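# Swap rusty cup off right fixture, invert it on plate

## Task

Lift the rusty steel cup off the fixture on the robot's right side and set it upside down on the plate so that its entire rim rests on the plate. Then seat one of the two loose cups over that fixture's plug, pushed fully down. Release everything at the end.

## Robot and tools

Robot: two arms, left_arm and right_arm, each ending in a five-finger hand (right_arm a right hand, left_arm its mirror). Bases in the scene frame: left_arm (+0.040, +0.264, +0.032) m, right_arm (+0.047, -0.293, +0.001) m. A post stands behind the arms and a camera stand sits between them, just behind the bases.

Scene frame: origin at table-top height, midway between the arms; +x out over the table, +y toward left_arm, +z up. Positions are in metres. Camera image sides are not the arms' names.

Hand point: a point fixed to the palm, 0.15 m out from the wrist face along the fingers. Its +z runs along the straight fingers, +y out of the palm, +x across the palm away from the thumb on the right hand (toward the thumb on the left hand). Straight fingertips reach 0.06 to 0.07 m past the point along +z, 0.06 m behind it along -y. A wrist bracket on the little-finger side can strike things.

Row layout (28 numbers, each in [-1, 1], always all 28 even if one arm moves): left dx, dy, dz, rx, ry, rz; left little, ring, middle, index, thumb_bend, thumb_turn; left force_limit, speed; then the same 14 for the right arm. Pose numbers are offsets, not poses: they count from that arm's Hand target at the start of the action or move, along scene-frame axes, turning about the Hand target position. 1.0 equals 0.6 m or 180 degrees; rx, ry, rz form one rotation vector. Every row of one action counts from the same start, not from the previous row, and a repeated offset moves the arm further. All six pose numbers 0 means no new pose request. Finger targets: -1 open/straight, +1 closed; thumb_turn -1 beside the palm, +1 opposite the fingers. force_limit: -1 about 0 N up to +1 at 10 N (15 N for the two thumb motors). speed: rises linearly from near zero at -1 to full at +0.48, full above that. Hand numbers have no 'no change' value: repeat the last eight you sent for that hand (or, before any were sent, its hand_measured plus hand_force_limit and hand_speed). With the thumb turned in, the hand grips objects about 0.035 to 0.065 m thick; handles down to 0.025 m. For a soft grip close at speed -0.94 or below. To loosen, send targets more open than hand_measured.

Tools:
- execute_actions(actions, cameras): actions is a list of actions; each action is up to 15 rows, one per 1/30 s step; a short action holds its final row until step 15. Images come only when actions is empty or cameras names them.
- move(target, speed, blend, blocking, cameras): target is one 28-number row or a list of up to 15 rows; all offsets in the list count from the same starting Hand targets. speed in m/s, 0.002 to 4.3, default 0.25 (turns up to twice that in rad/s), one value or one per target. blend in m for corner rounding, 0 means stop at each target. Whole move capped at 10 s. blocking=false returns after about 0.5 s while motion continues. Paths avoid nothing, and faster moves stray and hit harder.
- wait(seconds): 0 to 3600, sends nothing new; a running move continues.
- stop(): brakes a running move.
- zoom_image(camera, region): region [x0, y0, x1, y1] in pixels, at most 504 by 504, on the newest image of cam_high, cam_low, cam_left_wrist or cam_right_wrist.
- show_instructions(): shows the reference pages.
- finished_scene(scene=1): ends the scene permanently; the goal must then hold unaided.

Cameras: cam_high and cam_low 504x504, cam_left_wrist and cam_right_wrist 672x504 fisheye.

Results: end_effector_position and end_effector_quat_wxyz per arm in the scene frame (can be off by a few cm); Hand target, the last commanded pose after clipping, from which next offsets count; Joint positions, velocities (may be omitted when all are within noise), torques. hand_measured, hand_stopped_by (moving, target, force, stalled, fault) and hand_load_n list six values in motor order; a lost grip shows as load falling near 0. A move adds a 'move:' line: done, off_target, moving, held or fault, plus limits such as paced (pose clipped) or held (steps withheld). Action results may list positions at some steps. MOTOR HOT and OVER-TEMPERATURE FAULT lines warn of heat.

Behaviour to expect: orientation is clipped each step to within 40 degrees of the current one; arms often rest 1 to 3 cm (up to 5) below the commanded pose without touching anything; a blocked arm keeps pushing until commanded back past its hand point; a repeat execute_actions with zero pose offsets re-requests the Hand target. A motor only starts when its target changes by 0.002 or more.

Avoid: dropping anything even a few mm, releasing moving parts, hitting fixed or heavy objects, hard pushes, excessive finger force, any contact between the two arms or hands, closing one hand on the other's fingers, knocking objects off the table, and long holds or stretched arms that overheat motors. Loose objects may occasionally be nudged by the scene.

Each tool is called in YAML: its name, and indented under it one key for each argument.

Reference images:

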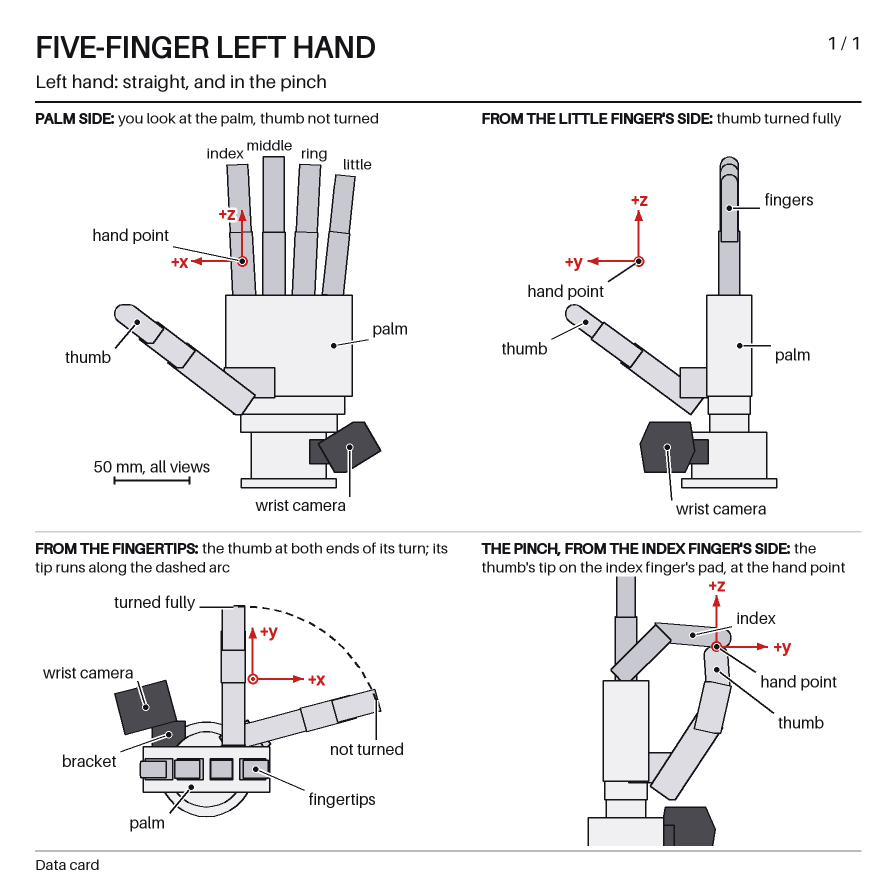

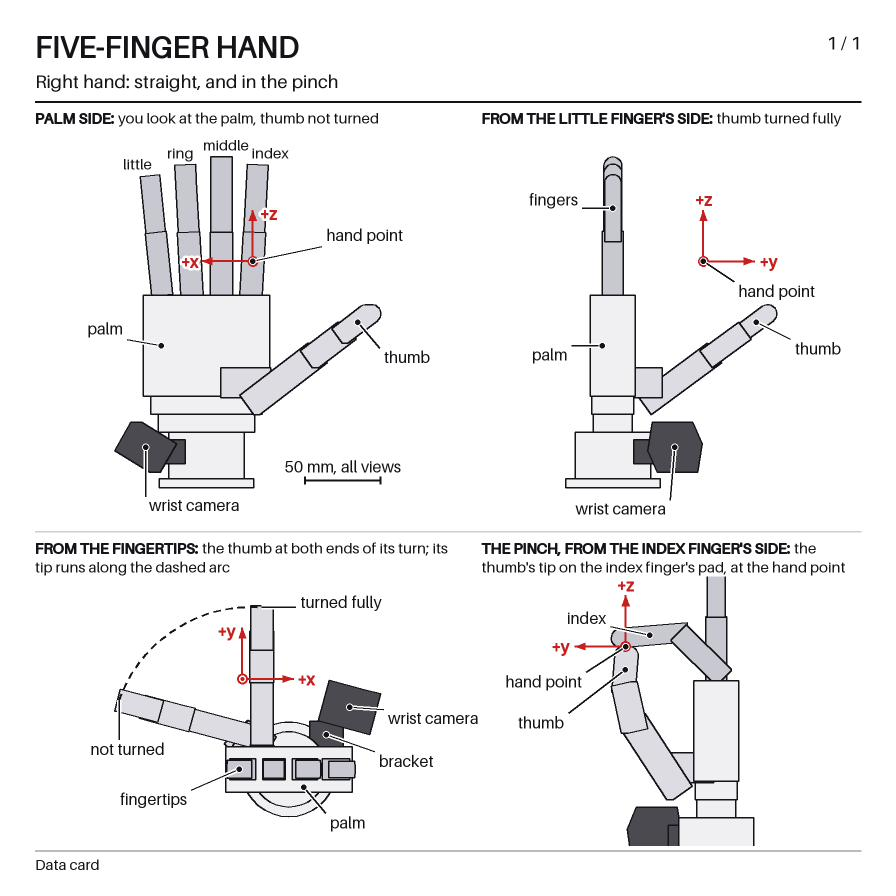

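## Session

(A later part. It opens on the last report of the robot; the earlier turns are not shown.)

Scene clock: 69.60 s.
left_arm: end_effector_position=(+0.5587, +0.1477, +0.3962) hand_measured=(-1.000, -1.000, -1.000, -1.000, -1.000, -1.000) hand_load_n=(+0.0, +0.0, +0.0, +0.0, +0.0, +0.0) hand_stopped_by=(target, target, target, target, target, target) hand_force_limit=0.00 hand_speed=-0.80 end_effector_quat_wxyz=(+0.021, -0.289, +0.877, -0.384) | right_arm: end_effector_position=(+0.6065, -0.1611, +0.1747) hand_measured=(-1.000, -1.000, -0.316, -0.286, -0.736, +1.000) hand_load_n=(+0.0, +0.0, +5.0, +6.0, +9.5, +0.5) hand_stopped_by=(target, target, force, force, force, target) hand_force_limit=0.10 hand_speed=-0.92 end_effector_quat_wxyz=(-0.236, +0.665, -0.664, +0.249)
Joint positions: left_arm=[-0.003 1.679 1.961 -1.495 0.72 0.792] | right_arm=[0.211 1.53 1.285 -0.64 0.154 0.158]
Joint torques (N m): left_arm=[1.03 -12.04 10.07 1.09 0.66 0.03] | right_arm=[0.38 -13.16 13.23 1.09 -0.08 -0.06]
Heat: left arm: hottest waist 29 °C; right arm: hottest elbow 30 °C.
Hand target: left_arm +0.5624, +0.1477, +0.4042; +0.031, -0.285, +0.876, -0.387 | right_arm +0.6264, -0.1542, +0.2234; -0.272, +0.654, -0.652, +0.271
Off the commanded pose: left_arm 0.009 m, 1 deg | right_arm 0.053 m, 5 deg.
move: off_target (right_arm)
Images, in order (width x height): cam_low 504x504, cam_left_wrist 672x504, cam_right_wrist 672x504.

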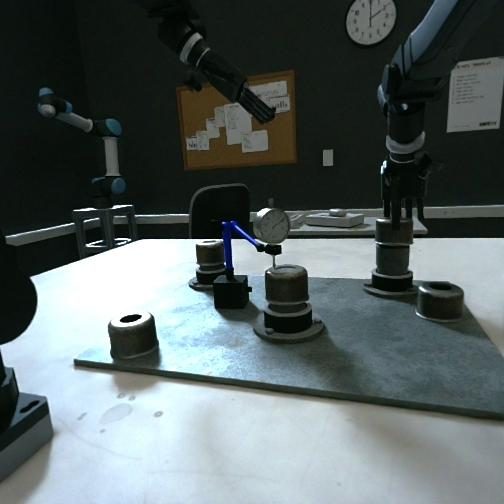

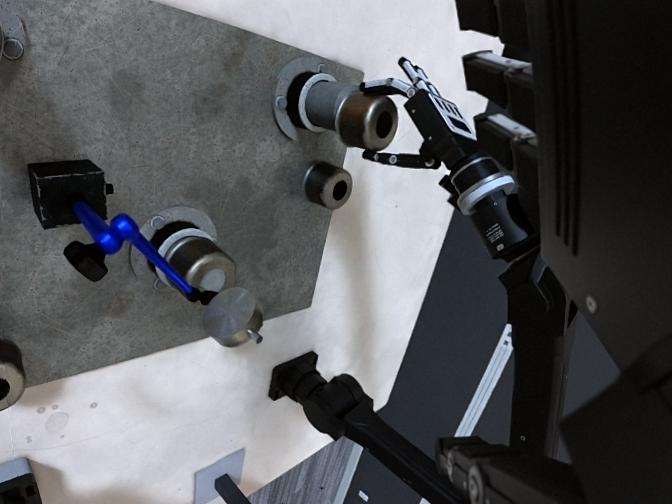

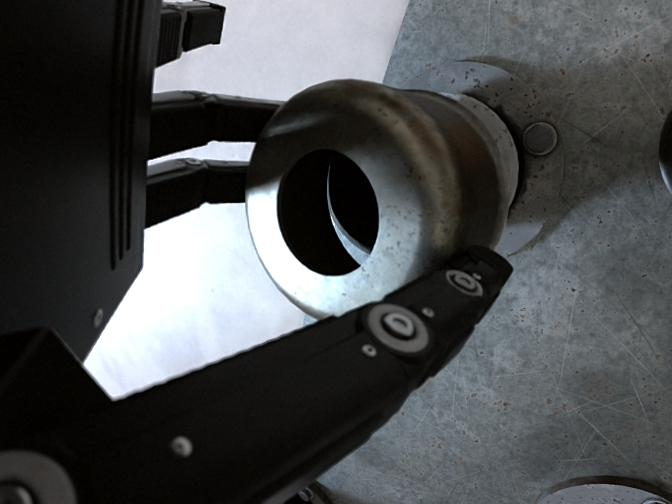

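move:
  target: [0,0,0,0,0,0,-1,-1,-1,-1,-1,-1,0,-0.8,0,0,0.05,0,0,0,-1,-1,0.1,0.1,-0.4,1,0.1,-0.92]
  speed: 0.05
  cameras: ["cam_left_wrist","cam_high","cam_low"]

zoom_image:
  camera: "cam_low"
  region: [320, 160, 460, 300]

Scene clock: 71.47 s.
left_arm: end_effector_position=(+0.5587, +0.1477, +0.3962) hand_measured=(-1.000, -1.000, -1.000, -1.000, -1.000, -1.000) hand_load_n=(+0.0, +0.0, +0.0, -0.5, +0.0, +0.0) hand_stopped_by=(target, target, target, target, target, target) hand_force_limit=0.00 hand_speed=-0.80 end_effector_quat_wxyz=(+0.021, -0.289, +0.877, -0.384) | right_arm: end_effector_position=(+0.6089, -0.1606, +0.2023) hand_measured=(-1.000, -1.000, -0.316, -0.286, -0.736, +1.000) hand_load_n=(+0.0, +0.0, +5.0, +6.0, +9.5, +0.5) hand_stopped_by=(target, target, force, force, force, target) hand_force_limit=0.10 hand_speed=-0.92 end_effector_quat_wxyz=(-0.235, +0.665, -0.664, +0.248)
Joint positions: left_arm=[-0.003 1.679 1.961 -1.495 0.72 0.792] | right_arm=[0.211 1.523 1.352 -0.718 0.154 0.158]
Joint torques (N m): left_arm=[1.08 -12.04 10.06 1.06 0.66 0.02] | right_arm=[0.32 -13.74 13.39 1.01 -0.06 -0.06]
Heat: left arm: hottest waist 29 °C; right arm: hottest elbow 31 °C.
Hand target: left_arm +0.5624, +0.1477, +0.4042; +0.031, -0.285, +0.876, -0.387 | right_arm +0.6264, -0.1542, +0.2533; -0.271, +0.654, -0.652, +0.271
Off the commanded pose: left_arm 0.009 m, 1 deg | right_arm 0.054 m, 5 deg.
move: off_target (right_arm)
Images, in order (width x height): cam_high 504x504, cam_low 504x504, cam_left_wrist 672x504.

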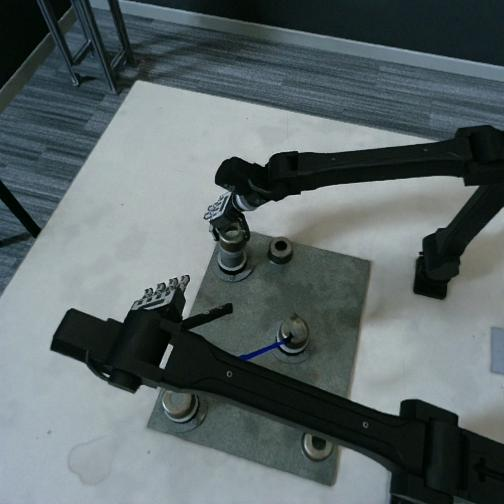

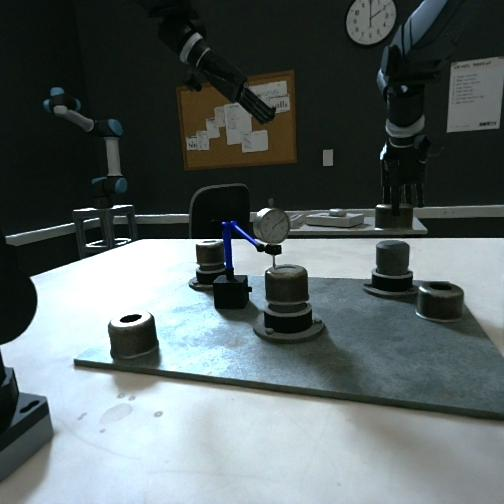

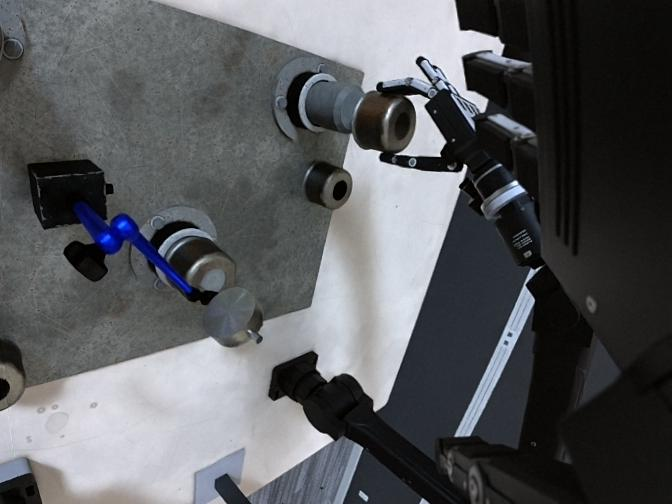

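Scaled by 3.600.

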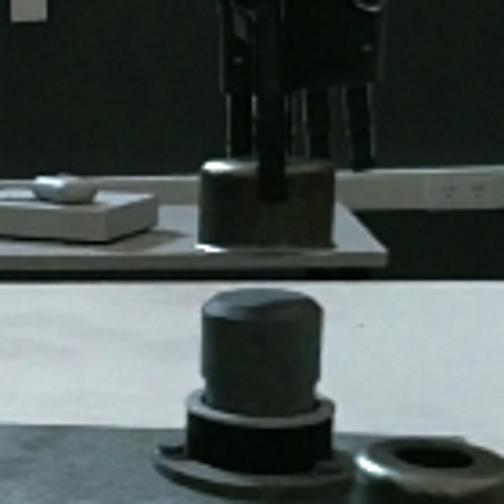

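move:
  target: [0,0,0,0,0,0,-1,-1,-1,-1,-1,-1,0,-0.8,-0.419,0.057,0,0,0,0,-1,-1,0.1,0.1,-0.4,1,0.1,-0.92]
  speed: 0.12
  cameras: ["all"]

Scene clock: 76.67 s.
left_arm: end_effector_position=(+0.5587, +0.1477, +0.3962) hand_measured=(-1.000, -1.000, -1.000, -1.000, -1.000, -1.000) hand_load_n=(+0.0, +0.0, +0.0, +0.0, +0.0, -0.5) hand_stopped_by=(target, target, target, target, target, target) hand_force_limit=0.00 hand_speed=-0.80 end_effector_quat_wxyz=(+0.021, -0.289, +0.877, -0.384) | right_arm: end_effector_position=(+0.3751, -0.1224, +0.2415) hand_measured=(-1.000, -1.000, -0.316, -0.286, -0.736, +1.000) hand_load_n=(+0.0, +0.0, +5.0, +6.0, +9.5, +0.0) hand_stopped_by=(target, target, force, force, force, target) hand_force_limit=0.10 hand_speed=-0.92 end_effector_quat_wxyz=(-0.258, +0.662, -0.651, +0.269)
Joint positions: left_arm=[-0.003 1.679 1.961 -1.495 0.72 0.792] | right_arm=[0.537 0.925 0.943 -0.904 0.371 0.39]
Joint torques (N m): left_arm=[1.08 -12.04 10.06 1.07 0.66 0.02] | right_arm=[0.91 -6.24 9.37 1.1 0.26 0.13]
Heat: left arm: hottest waist 29 °C; right arm: hottest elbow 31 °C.
Hand target: left_arm +0.5624, +0.1477, +0.4042; +0.031, -0.285, +0.876, -0.387 | right_arm +0.3750, -0.1200, +0.2533; -0.271, +0.654, -0.652, +0.271
Off the commanded pose: left_arm 0.009 m, 1 deg | right_arm 0.012 m, 2 deg.
move: off_target (right_arm)

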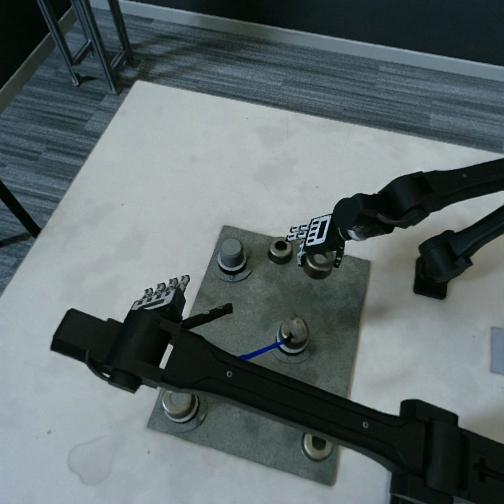

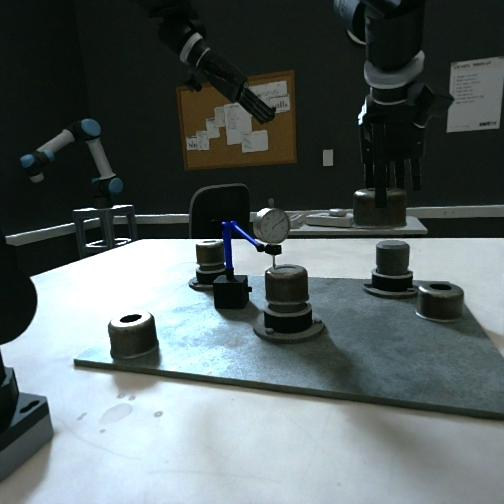

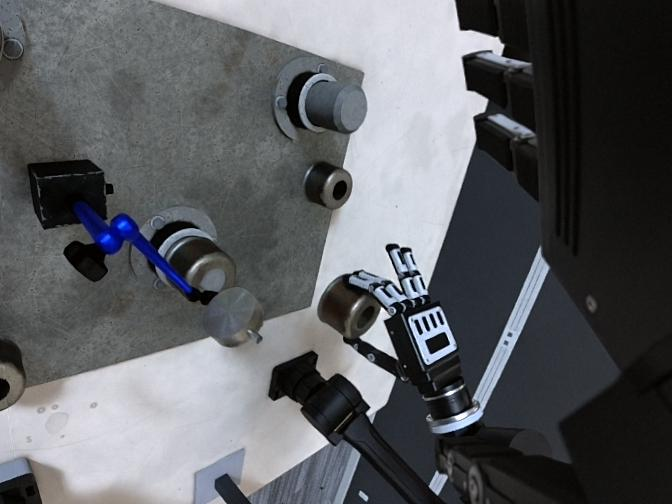

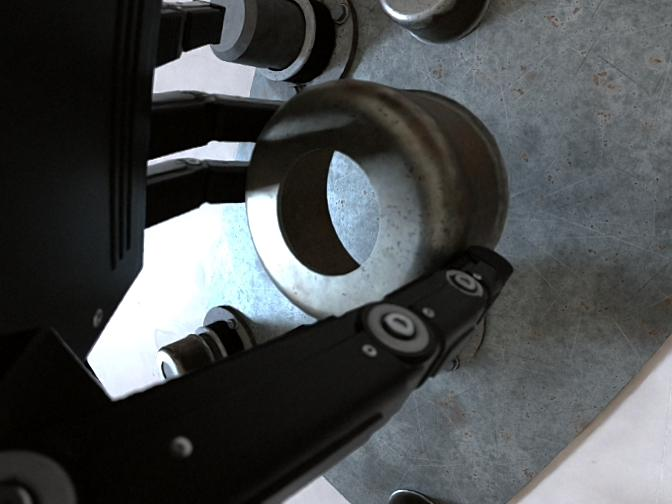

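execute_actions:
  actions: []

Scene clock: 78.37 s.
left_arm: end_effector_position=(+0.5587, +0.1477, +0.3962) hand_measured=(-1.000, -1.000, -1.000, -1.000, -1.000, -1.000) hand_load_n=(+0.0, +0.0, +0.0, +0.0, +0.0, +0.0) hand_stopped_by=(target, target, target, target, target, target) hand_force_limit=0.00 hand_speed=-0.80 end_effector_quat_wxyz=(+0.021, -0.289, +0.877, -0.384) | right_arm: end_effector_position=(+0.3751, -0.1224, +0.2415) hand_measured=(-1.000, -1.000, -0.316, -0.286, -0.736, +1.000) hand_load_n=(+0.0, +0.0, +5.0, +5.5, +9.0, +0.0) hand_stopped_by=(target, target, force, force, force, target) hand_force_limit=0.10 hand_speed=-0.92 end_effector_quat_wxyz=(-0.258, +0.661, -0.651, +0.269)
Joint positions: left_arm=[-0.003 1.679 1.961 -1.495 0.72 0.792] | right_arm=[0.537 0.925 0.943 -0.904 0.371 0.391]
Joint velocities: within noise
Joint torques (N m): left_arm=[1.08 -11.99 10.06 1.06 0.66 0.02] | right_arm=[1.08 -5.83 9.28 0.94 0.28 0.14]
Heat: left arm: hottest waist 29 °C; right arm: hottest elbow 31 °C.
Hand target: left_arm +0.5624, +0.1477, +0.4042; +0.031, -0.285, +0.876, -0.387 | right_arm +0.3750, -0.1200, +0.2533; -0.271, +0.654, -0.652, +0.271
Off the commanded pose: left_arm 0.009 m, 1 deg | right_arm 0.012 m, 2 deg.

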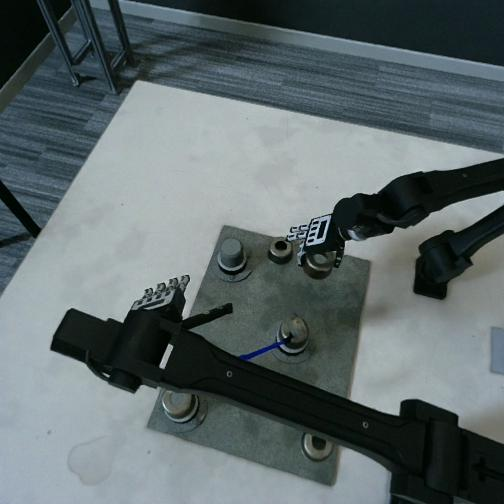

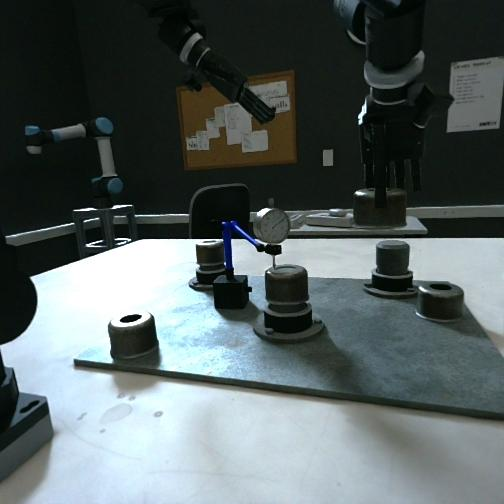

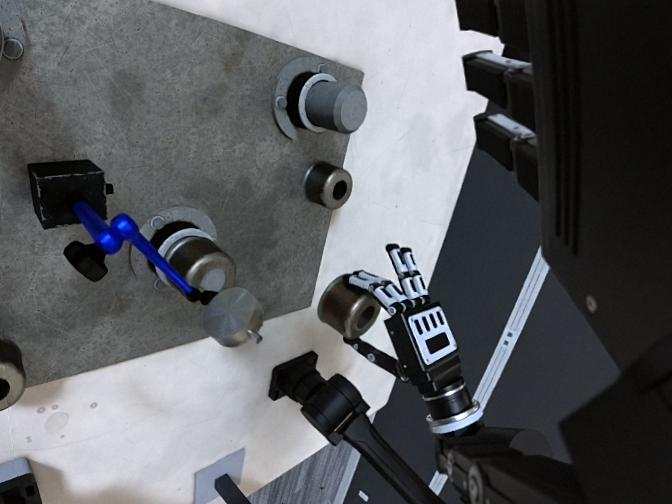

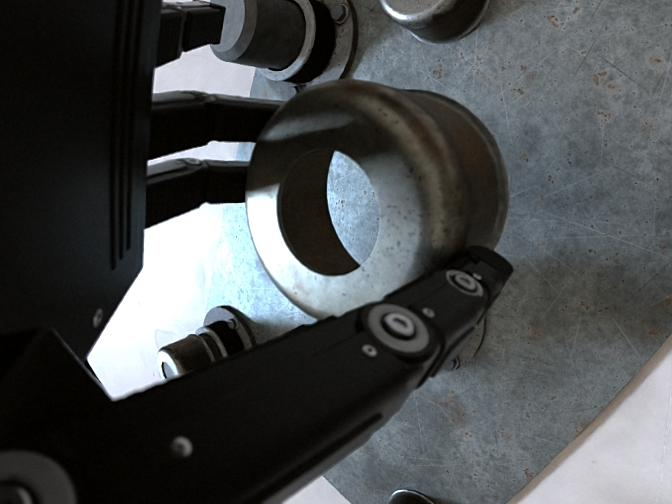

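move:
  target: [0,0,0,0,0,0,-1,-1,-1,-1,-1,-1,0,-0.8,0.1117,0.04,0,0,0,0,-1,-1,0.1,0.1,-0.4,1,0.1,-0.92]
  speed: 0.06
  cameras: ["all"]

zoom_image:
  camera: "cam_high"
  region: [190, 200, 390, 400]

zoom_image:
  camera: "cam_low"
  region: [200, 150, 504, 430]

Scene clock: 84.90 s.
left_arm: end_effector_position=(+0.5587, +0.1477, +0.3962) hand_measured=(-1.000, -1.000, -1.000, -1.000, -1.000, -1.000) hand_load_n=(+0.0, +0.0, +0.0, +0.0, +0.0, -0.5) hand_stopped_by=(target, target, target, target, target, target) hand_force_limit=0.00 hand_speed=-0.80 end_effector_quat_wxyz=(+0.021, -0.289, +0.877, -0.384) | right_arm: end_effector_position=(+0.4175, -0.1056, +0.2133) hand_measured=(-1.000, -1.000, -0.316, -0.286, -0.736, +1.000) hand_load_n=(+0.0, +0.0, +5.0, +5.5, +9.5, +0.5) hand_stopped_by=(target, target, force, force, force, target) hand_force_limit=0.10 hand_speed=-0.92 end_effector_quat_wxyz=(-0.230, +0.670, -0.658, +0.257)
Joint positions: left_arm=[-0.003 1.679 1.961 -1.495 0.72 0.792] | right_arm=[0.51 1.1 1 -0.847 0.351 0.381]
Joint torques (N m): left_arm=[1.08 -12.04 10.07 1.05 0.66 0.02] | right_arm=[-0.62 -7.41 13.82 2.13 0.11 -0.14]
Heat: left arm: hottest waist 29 °C; right arm: hottest elbow 31 °C.
Hand target: left_arm +0.5624, +0.1477, +0.4042; +0.031, -0.285, +0.876, -0.387 | right_arm +0.4420, -0.0961, +0.2534; -0.272, +0.654, -0.652, +0.271
Off the commanded pose: left_arm 0.009 m, 1 deg | right_arm 0.048 m, 5 deg.
move: off_target (right_arm)

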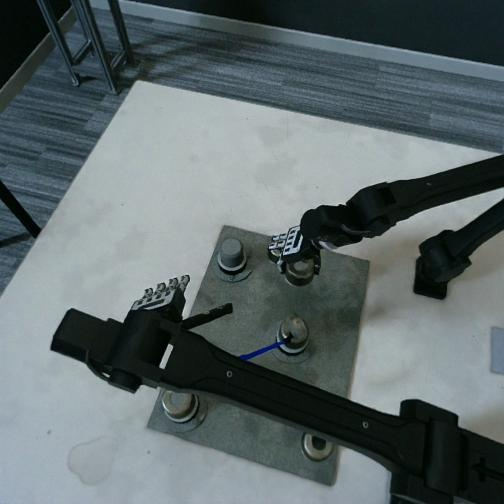

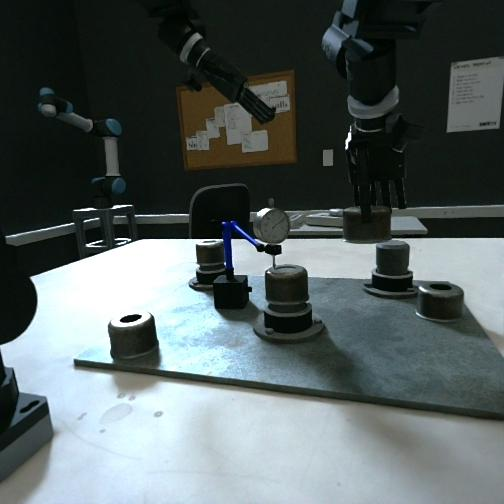

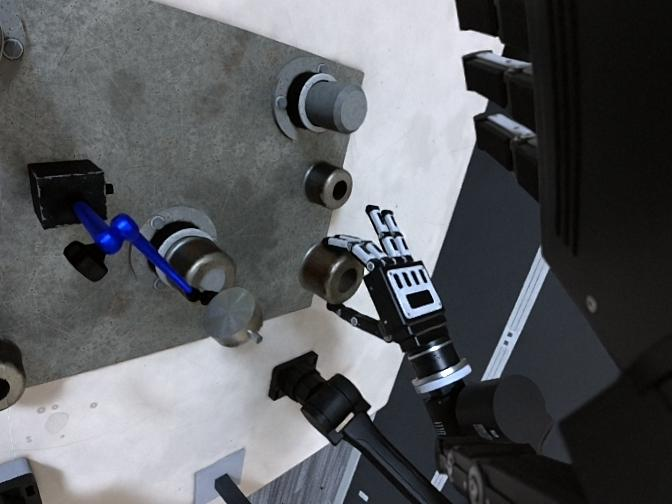

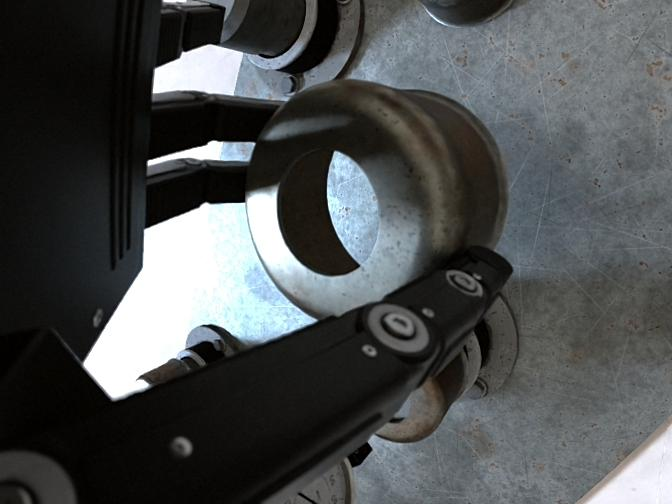

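Scaled by 2.520.

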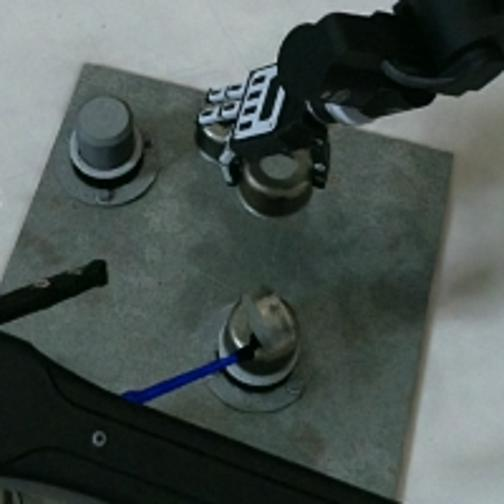

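Scaled by 1.658.

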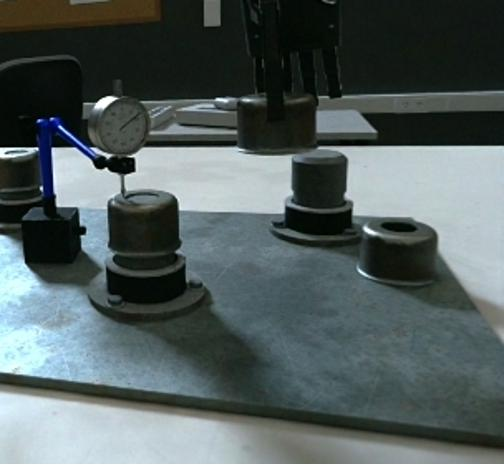

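zoom_image:
  camera: "cam_low"
  region: [220, 190, 370, 340]

zoom_image:
  camera: "cam_low"
  region: [330, 190, 480, 340]

zoom_image:
  camera: "cam_high"
  region: [200, 220, 350, 370]

Scaled by 3.360.

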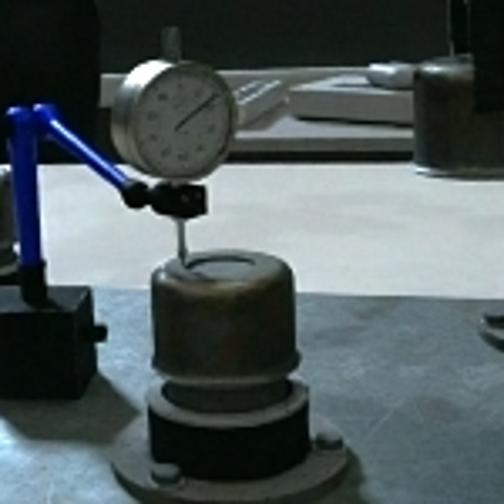

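Scaled by 3.360.

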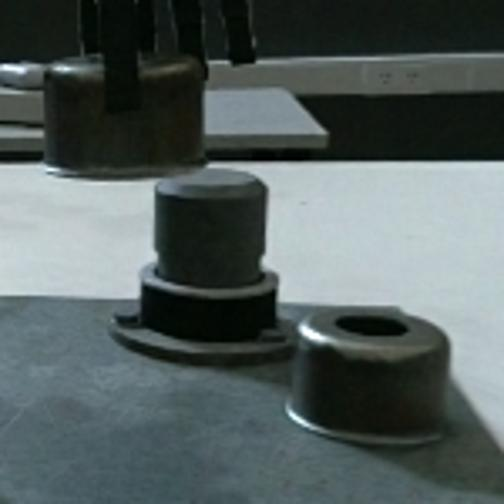

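Scaled by 3.360.

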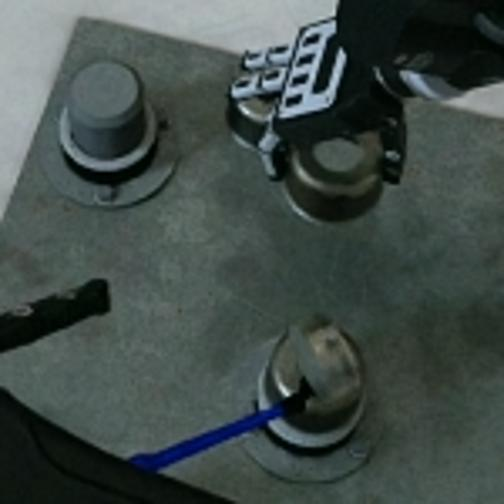

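move:
  target: [0,0,0,0,0,0,-1,-1,-1,-1,-1,-1,0,-0.8,-0.0367,-0.0267,-0.105,0,0,0,-0.4,-1,0.1,0.1,-0.4,1,0.1,-0.8]
  speed: 0.04
  cameras: ["all"]

zoom_image:
  camera: "cam_high"
  region: [200, 220, 350, 370]

Scene clock: 95.10 s.
left_arm: end_effector_position=(+0.5587, +0.1477, +0.3962) hand_measured=(-1.000, -1.000, -1.000, -1.000, -1.000, -1.000) hand_load_n=(+0.0, +0.0, +0.0, +0.0, +0.0, -0.5) hand_stopped_by=(target, target, target, target, target, target) hand_force_limit=0.00 hand_speed=-0.80 end_effector_quat_wxyz=(+0.021, -0.289, +0.877, -0.384) | right_arm: end_effector_position=(+0.4110, -0.1130, +0.1729) hand_measured=(-0.400, -1.000, -0.316, -0.286, -0.736, +1.000) hand_load_n=(+0.0, +0.0, +5.0, +5.5, +9.5, +0.5) hand_stopped_by=(target, target, force, force, force, target) hand_force_limit=0.10 hand_speed=-0.80 end_effector_quat_wxyz=(-0.248, +0.663, -0.656, +0.262)
Joint positions: left_arm=[-0.003 1.679 1.961 -1.495 0.72 0.792] | right_arm=[0.5 1.066 0.856 -0.695 0.344 0.372]
Joint torques (N m): left_arm=[1.08 -12.04 10.06 1.07 0.66 0.02] | right_arm=[-0.91 -8.29 9.05 2.18 0.05 -0.15]
Heat: left arm: hottest waist 29 °C; right arm: hottest elbow 31 °C.
Hand target: left_arm +0.5624, +0.1477, +0.4042; +0.031, -0.285, +0.876, -0.387 | right_arm +0.4200, -0.1120, +0.1904; -0.272, +0.654, -0.652, +0.271
Off the commanded pose: left_arm 0.009 m, 1 deg | right_arm 0.020 m, 3 deg.
move: off_target (right_arm)

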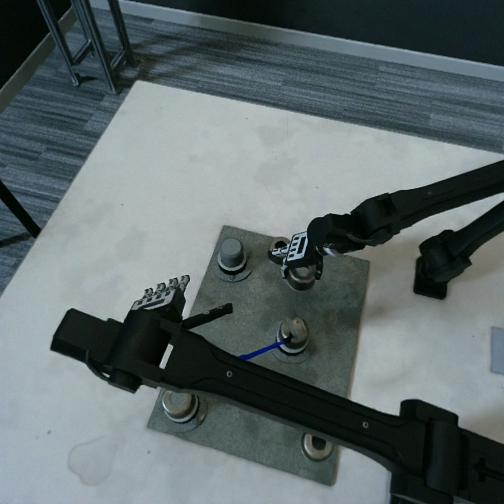

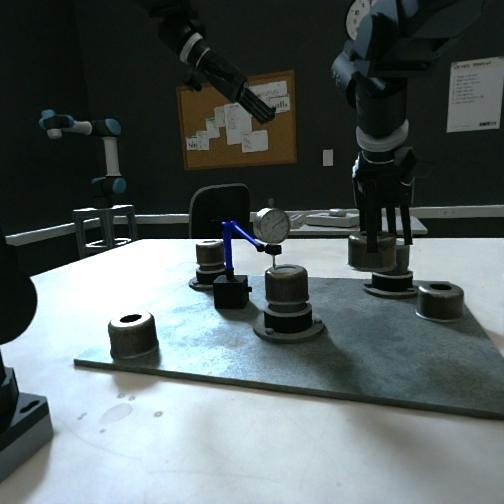

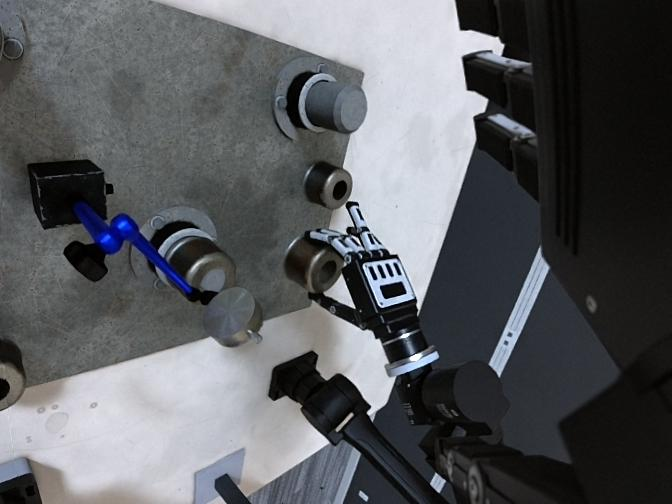

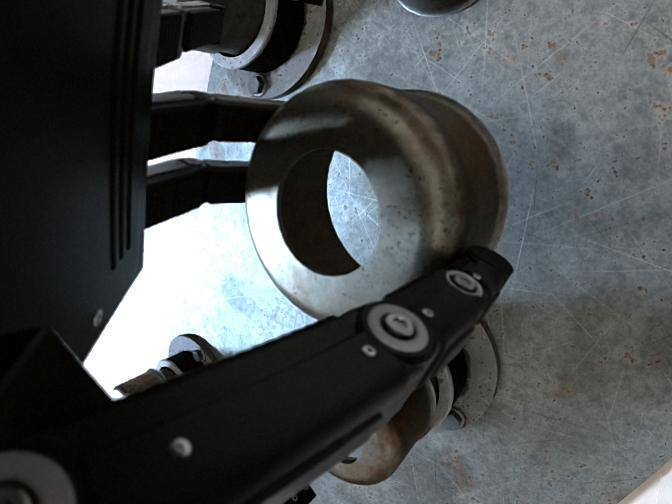

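Scaled by 3.360.

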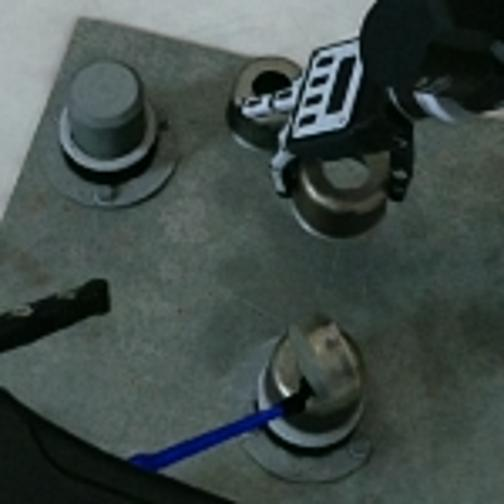

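move:
  target: [0,0,0,0,0,0,-1,-1,-1,-1,-1,-1,0,-0.8,-0.005,-0.0,-0.125,0,0,0,-0.4,-1,0.1,0.1,-0.4,1,0.1,-0.8]
  speed: 0.05
  cameras: ["all"]

zoom_image:
  camera: "cam_high"
  region: [200, 220, 350, 370]

zoom_image:
  camera: "cam_low"
  region: [330, 190, 480, 340]

Scene clock: 97.77 s.
left_arm: end_effector_position=(+0.5587, +0.1477, +0.3962) hand_measured=(-1.000, -1.000, -1.000, -1.000, -1.000, -1.000) hand_load_n=(+0.0, +0.0, +0.0, +0.0, +0.0, -0.5) hand_stopped_by=(target, target, target, target, target, target) hand_force_limit=0.00 hand_speed=-0.80 end_effector_quat_wxyz=(+0.021, -0.289, +0.877, -0.384) | right_arm: end_effector_position=(+0.4067, -0.1154, +0.1047) hand_measured=(-0.400, -1.000, -0.316, -0.286, -0.736, +1.000) hand_load_n=(+0.0, +0.0, +5.0, +6.0, +9.0, +0.5) hand_stopped_by=(target, target, force, force, force, target) hand_force_limit=0.10 hand_speed=-0.80 end_effector_quat_wxyz=(-0.255, +0.661, -0.655, +0.264)
Joint positions: left_arm=[-0.003 1.679 1.961 -1.495 0.72 0.792] | right_arm=[0.5 1.108 0.691 -0.472 0.344 0.372]
Joint torques (N m): left_arm=[1.14 -12.04 10.07 1.07 0.66 0.02] | right_arm=[-0.26 -6.36 8.54 2.24 0.15 -0.09]
Heat: left arm: hottest waist 29 °C; right arm: hottest elbow 31 °C.
Hand target: left_arm +0.5624, +0.1477, +0.4042; +0.031, -0.285, +0.876, -0.387 | right_arm +0.4169, -0.1120, +0.1154; -0.272, +0.654, -0.652, +0.271
Off the commanded pose: left_arm 0.009 m, 1 deg | right_arm 0.015 m, 2 deg.
move: off_target (right_arm)

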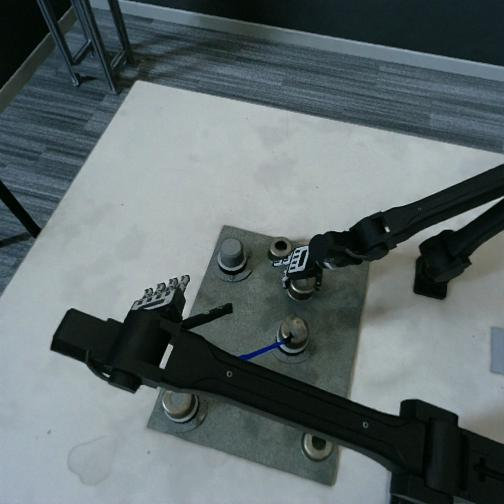

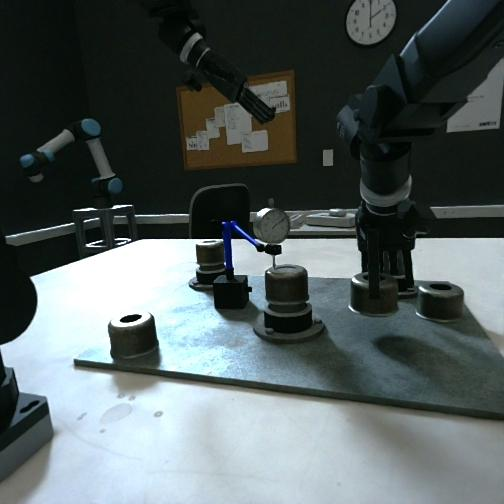

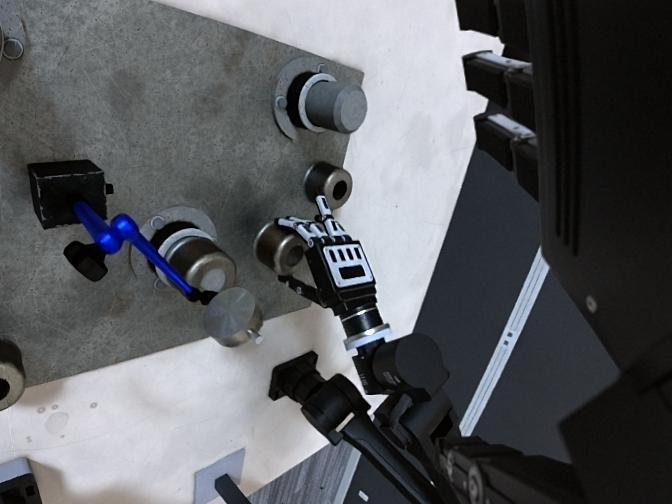

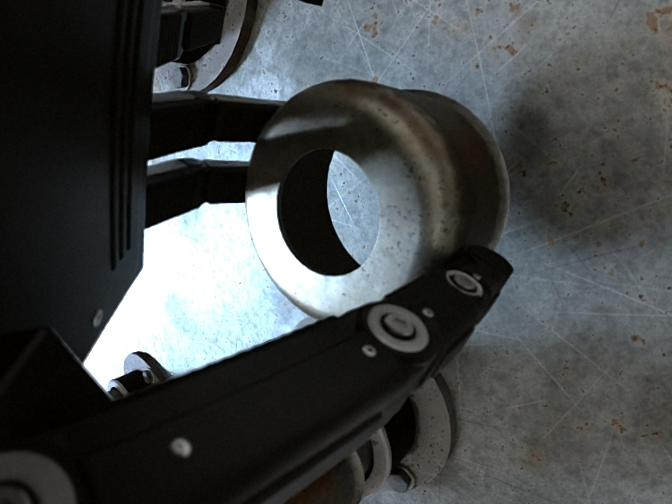

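Scaled by 3.360.

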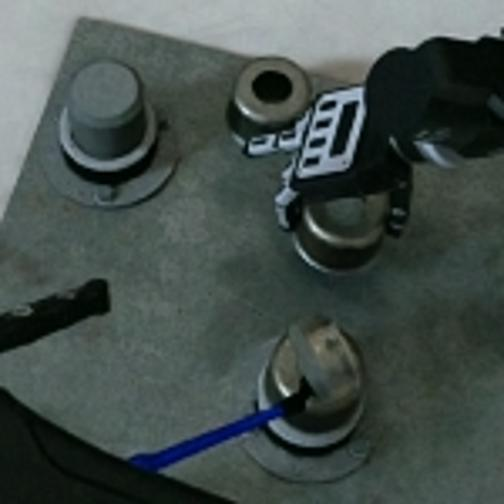

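Scaled by 3.360.

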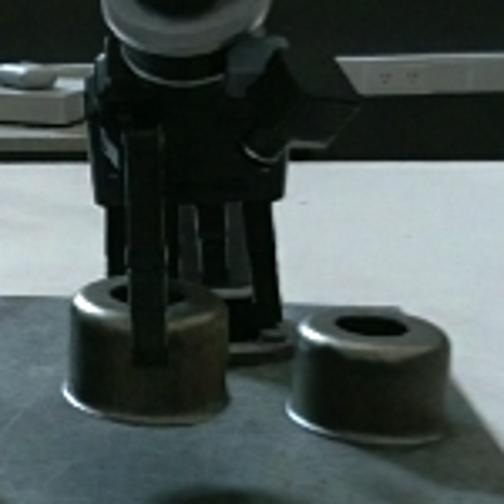

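move:
  target: [0,0,0,0,0,0,-1,-1,-1,-1,-1,-1,0,-0.8,-0.014,0.0,-0.03,0,0,0,-0.4,-1,0.1,0.1,-0.4,1,0.1,-0.8]
  speed: 0.04
  cameras: ["cam_high","cam_low"]

zoom_image:
  camera: "cam_low"
  region: [330, 230, 480, 380]

Scene clock: 99.43 s.
left_arm: end_effector_position=(+0.5587, +0.1477, +0.3962) hand_measured=(-1.000, -1.000, -1.000, -1.000, -1.000, -1.000) hand_load_n=(+0.0, -0.5, +0.0, +0.0, +0.0, +0.0) hand_stopped_by=(target, target, target, target, target, target) hand_force_limit=0.00 hand_speed=-0.80 end_effector_quat_wxyz=(+0.021, -0.289, +0.877, -0.384) | right_arm: end_effector_position=(+0.3998, -0.1192, +0.0875) hand_measured=(-0.400, -1.000, -0.316, -0.286, -0.736, +1.000) hand_load_n=(+0.0, +0.0, +5.0, +6.0, +9.5, +0.5) hand_stopped_by=(target, target, force, force, force, target) hand_force_limit=0.10 hand_speed=-0.80 end_effector_quat_wxyz=(-0.253, +0.661, -0.655, +0.265)
Joint positions: left_arm=[-0.003 1.679 1.961 -1.495 0.72 0.792] | right_arm=[0.502 1.11 0.643 -0.424 0.349 0.372]
Joint torques (N m): left_arm=[1.03 -12.04 10.06 1.06 0.66 0.02] | right_arm=[0.73 -6.18 8.36 2.18 0.23 0.04]
Heat: left arm: hottest waist 29 °C; right arm: hottest elbow 31 °C.
Hand target: left_arm +0.5624, +0.1477, +0.4042; +0.031, -0.285, +0.876, -0.387 | right_arm +0.4086, -0.1120, +0.0975; -0.272, +0.654, -0.652, +0.271
Off the commanded pose: left_arm 0.009 m, 1 deg | right_arm 0.015 m, 2 deg.
move: off_target (right_arm)

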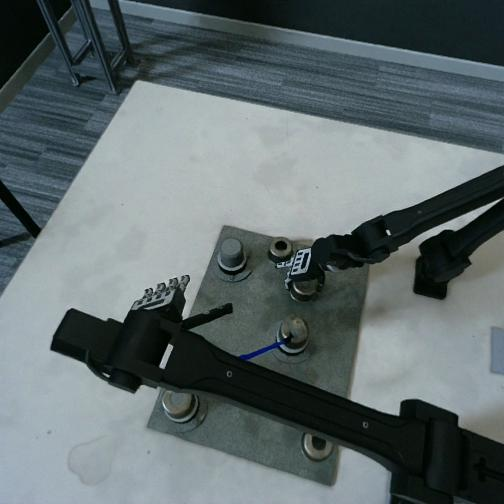

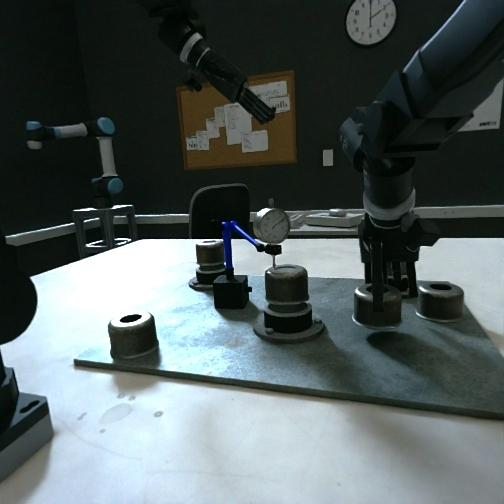

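Scaled by 3.360.

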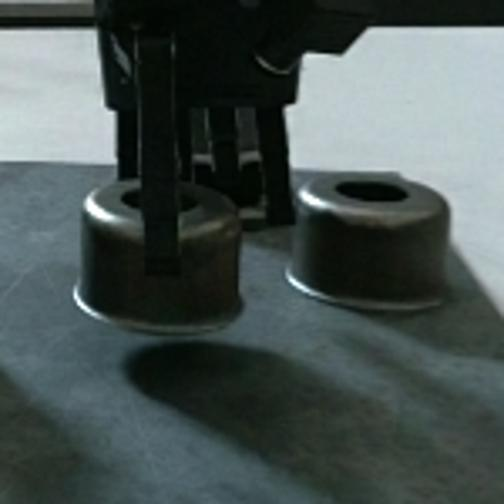

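move:
  target: [0,0,0,0,0,0,-1,-1,-1,-1,-1,-1,0,-0.8,0.0,0.0,-0.02,0,0,0,-0.4,-1,0.1,0.1,-0.4,1,0.1,-0.8]
  speed: 0.03
  cameras: ["cam_low"]

zoom_image:
  camera: "cam_low"
  region: [330, 230, 480, 380]

Scene clock: 101.10 s.
left_arm: end_effector_position=(+0.5587, +0.1477, +0.3962) hand_measured=(-1.000, -1.000, -1.000, -1.000, -1.000, -1.000) hand_load_n=(+0.0, +0.0, +0.0, +0.0, -0.5, +0.0) hand_stopped_by=(target, target, target, target, target, target) hand_force_limit=0.00 hand_speed=-0.80 end_effector_quat_wxyz=(+0.021, -0.289, +0.877, -0.384) | right_arm: end_effector_position=(+0.3997, -0.1193, +0.0755) hand_measured=(-0.400, -1.000, -0.316, -0.286, -0.736, +1.000) hand_load_n=(+0.0, +0.0, +5.0, +6.0, +9.5, +0.5) hand_stopped_by=(target, target, force, force, force, target) hand_force_limit=0.10 hand_speed=-0.80 end_effector_quat_wxyz=(-0.253, +0.661, -0.655, +0.266)
Joint positions: left_arm=[-0.003 1.679 1.961 -1.495 0.72 0.792] | right_arm=[0.502 1.13 0.621 -0.382 0.349 0.372]
Joint torques (N m): left_arm=[1.03 -12.04 10.06 1.05 0.66 0.02] | right_arm=[0.67 -6.24 8.28 2.11 0.27 0.04]
Heat: left arm: hottest waist 29 °C; right arm: hottest elbow 31 °C.
Hand target: left_arm +0.5624, +0.1477, +0.4042; +0.031, -0.285, +0.876, -0.387 | right_arm +0.4086, -0.1120, +0.0854; -0.271, +0.654, -0.652, +0.271
Off the commanded pose: left_arm 0.009 m, 1 deg | right_arm 0.015 m, 2 deg.
move: off_target (right_arm)

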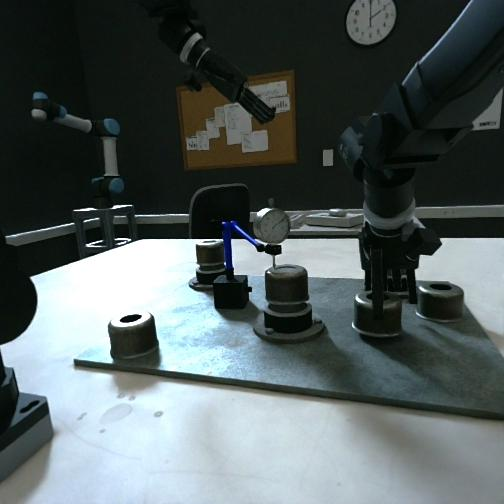

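Scaled by 3.360.

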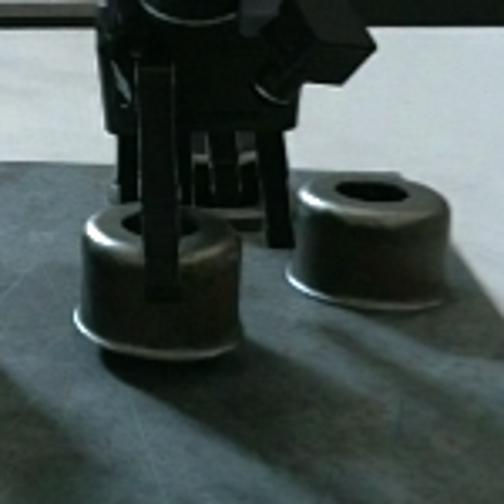

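move:
  target: [0,0,0,0,0,0,-1,-1,-1,-1,-1,-1,0,-0.8,0.0,0.0,-0.0115,0,0,0,-0.4,-1,0.1,0.1,-0.4,1,0.1,-0.8]
  speed: 0.02
  cameras: ["cam_low"]

zoom_image:
  camera: "cam_low"
  region: [330, 230, 480, 380]

Scene clock: 102.30 s.
left_arm: end_effector_position=(+0.5587, +0.1477, +0.3962) hand_measured=(-1.000, -1.000, -1.000, -1.000, -1.000, -1.000) hand_load_n=(+0.0, +0.0, +0.0, +0.0, +0.0, +0.0) hand_stopped_by=(target, target, target, target, target, target) hand_force_limit=0.00 hand_speed=-0.80 end_effector_quat_wxyz=(+0.021, -0.289, +0.877, -0.384) | right_arm: end_effector_position=(+0.3996, -0.1194, +0.0686) hand_measured=(-0.400, -1.000, -0.316, -0.286, -0.736, +1.000) hand_load_n=(+0.0, +0.0, +4.5, +6.0, +9.5, +0.0) hand_stopped_by=(target, target, force, force, force, target) hand_force_limit=0.10 hand_speed=-0.80 end_effector_quat_wxyz=(-0.253, +0.661, -0.655, +0.266)
Joint positions: left_arm=[-0.003 1.679 1.961 -1.495 0.72 0.792] | right_arm=[0.502 1.142 0.609 -0.358 0.349 0.372]
Joint torques (N m): left_arm=[1.03 -12.04 10.07 1.06 0.67 0.02] | right_arm=[0.26 -6.42 8.01 2.22 0.23 0.04]
Heat: left arm: hottest waist 29 °C; right arm: hottest elbow 31 °C.
Hand target: left_arm +0.5624, +0.1477, +0.4042; +0.031, -0.285, +0.876, -0.387 | right_arm +0.4085, -0.1121, +0.0784; -0.271, +0.654, -0.652, +0.271
Off the commanded pose: left_arm 0.009 m, 1 deg | right_arm 0.015 m, 2 deg.
move: off_target (right_arm)

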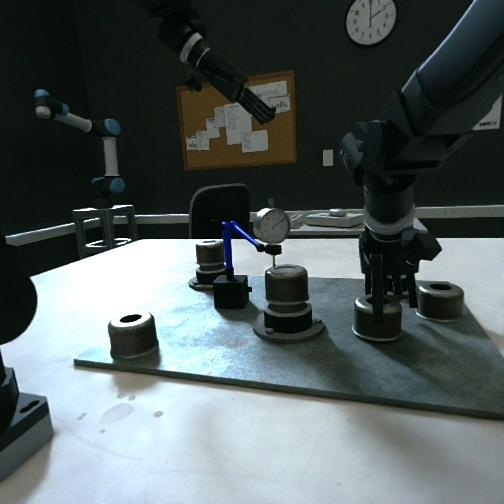

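Scaled by 3.360.

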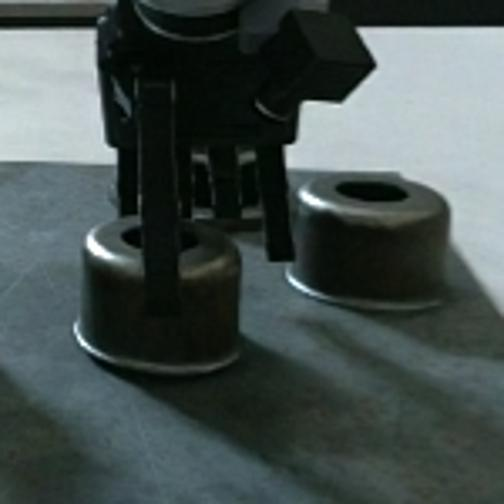

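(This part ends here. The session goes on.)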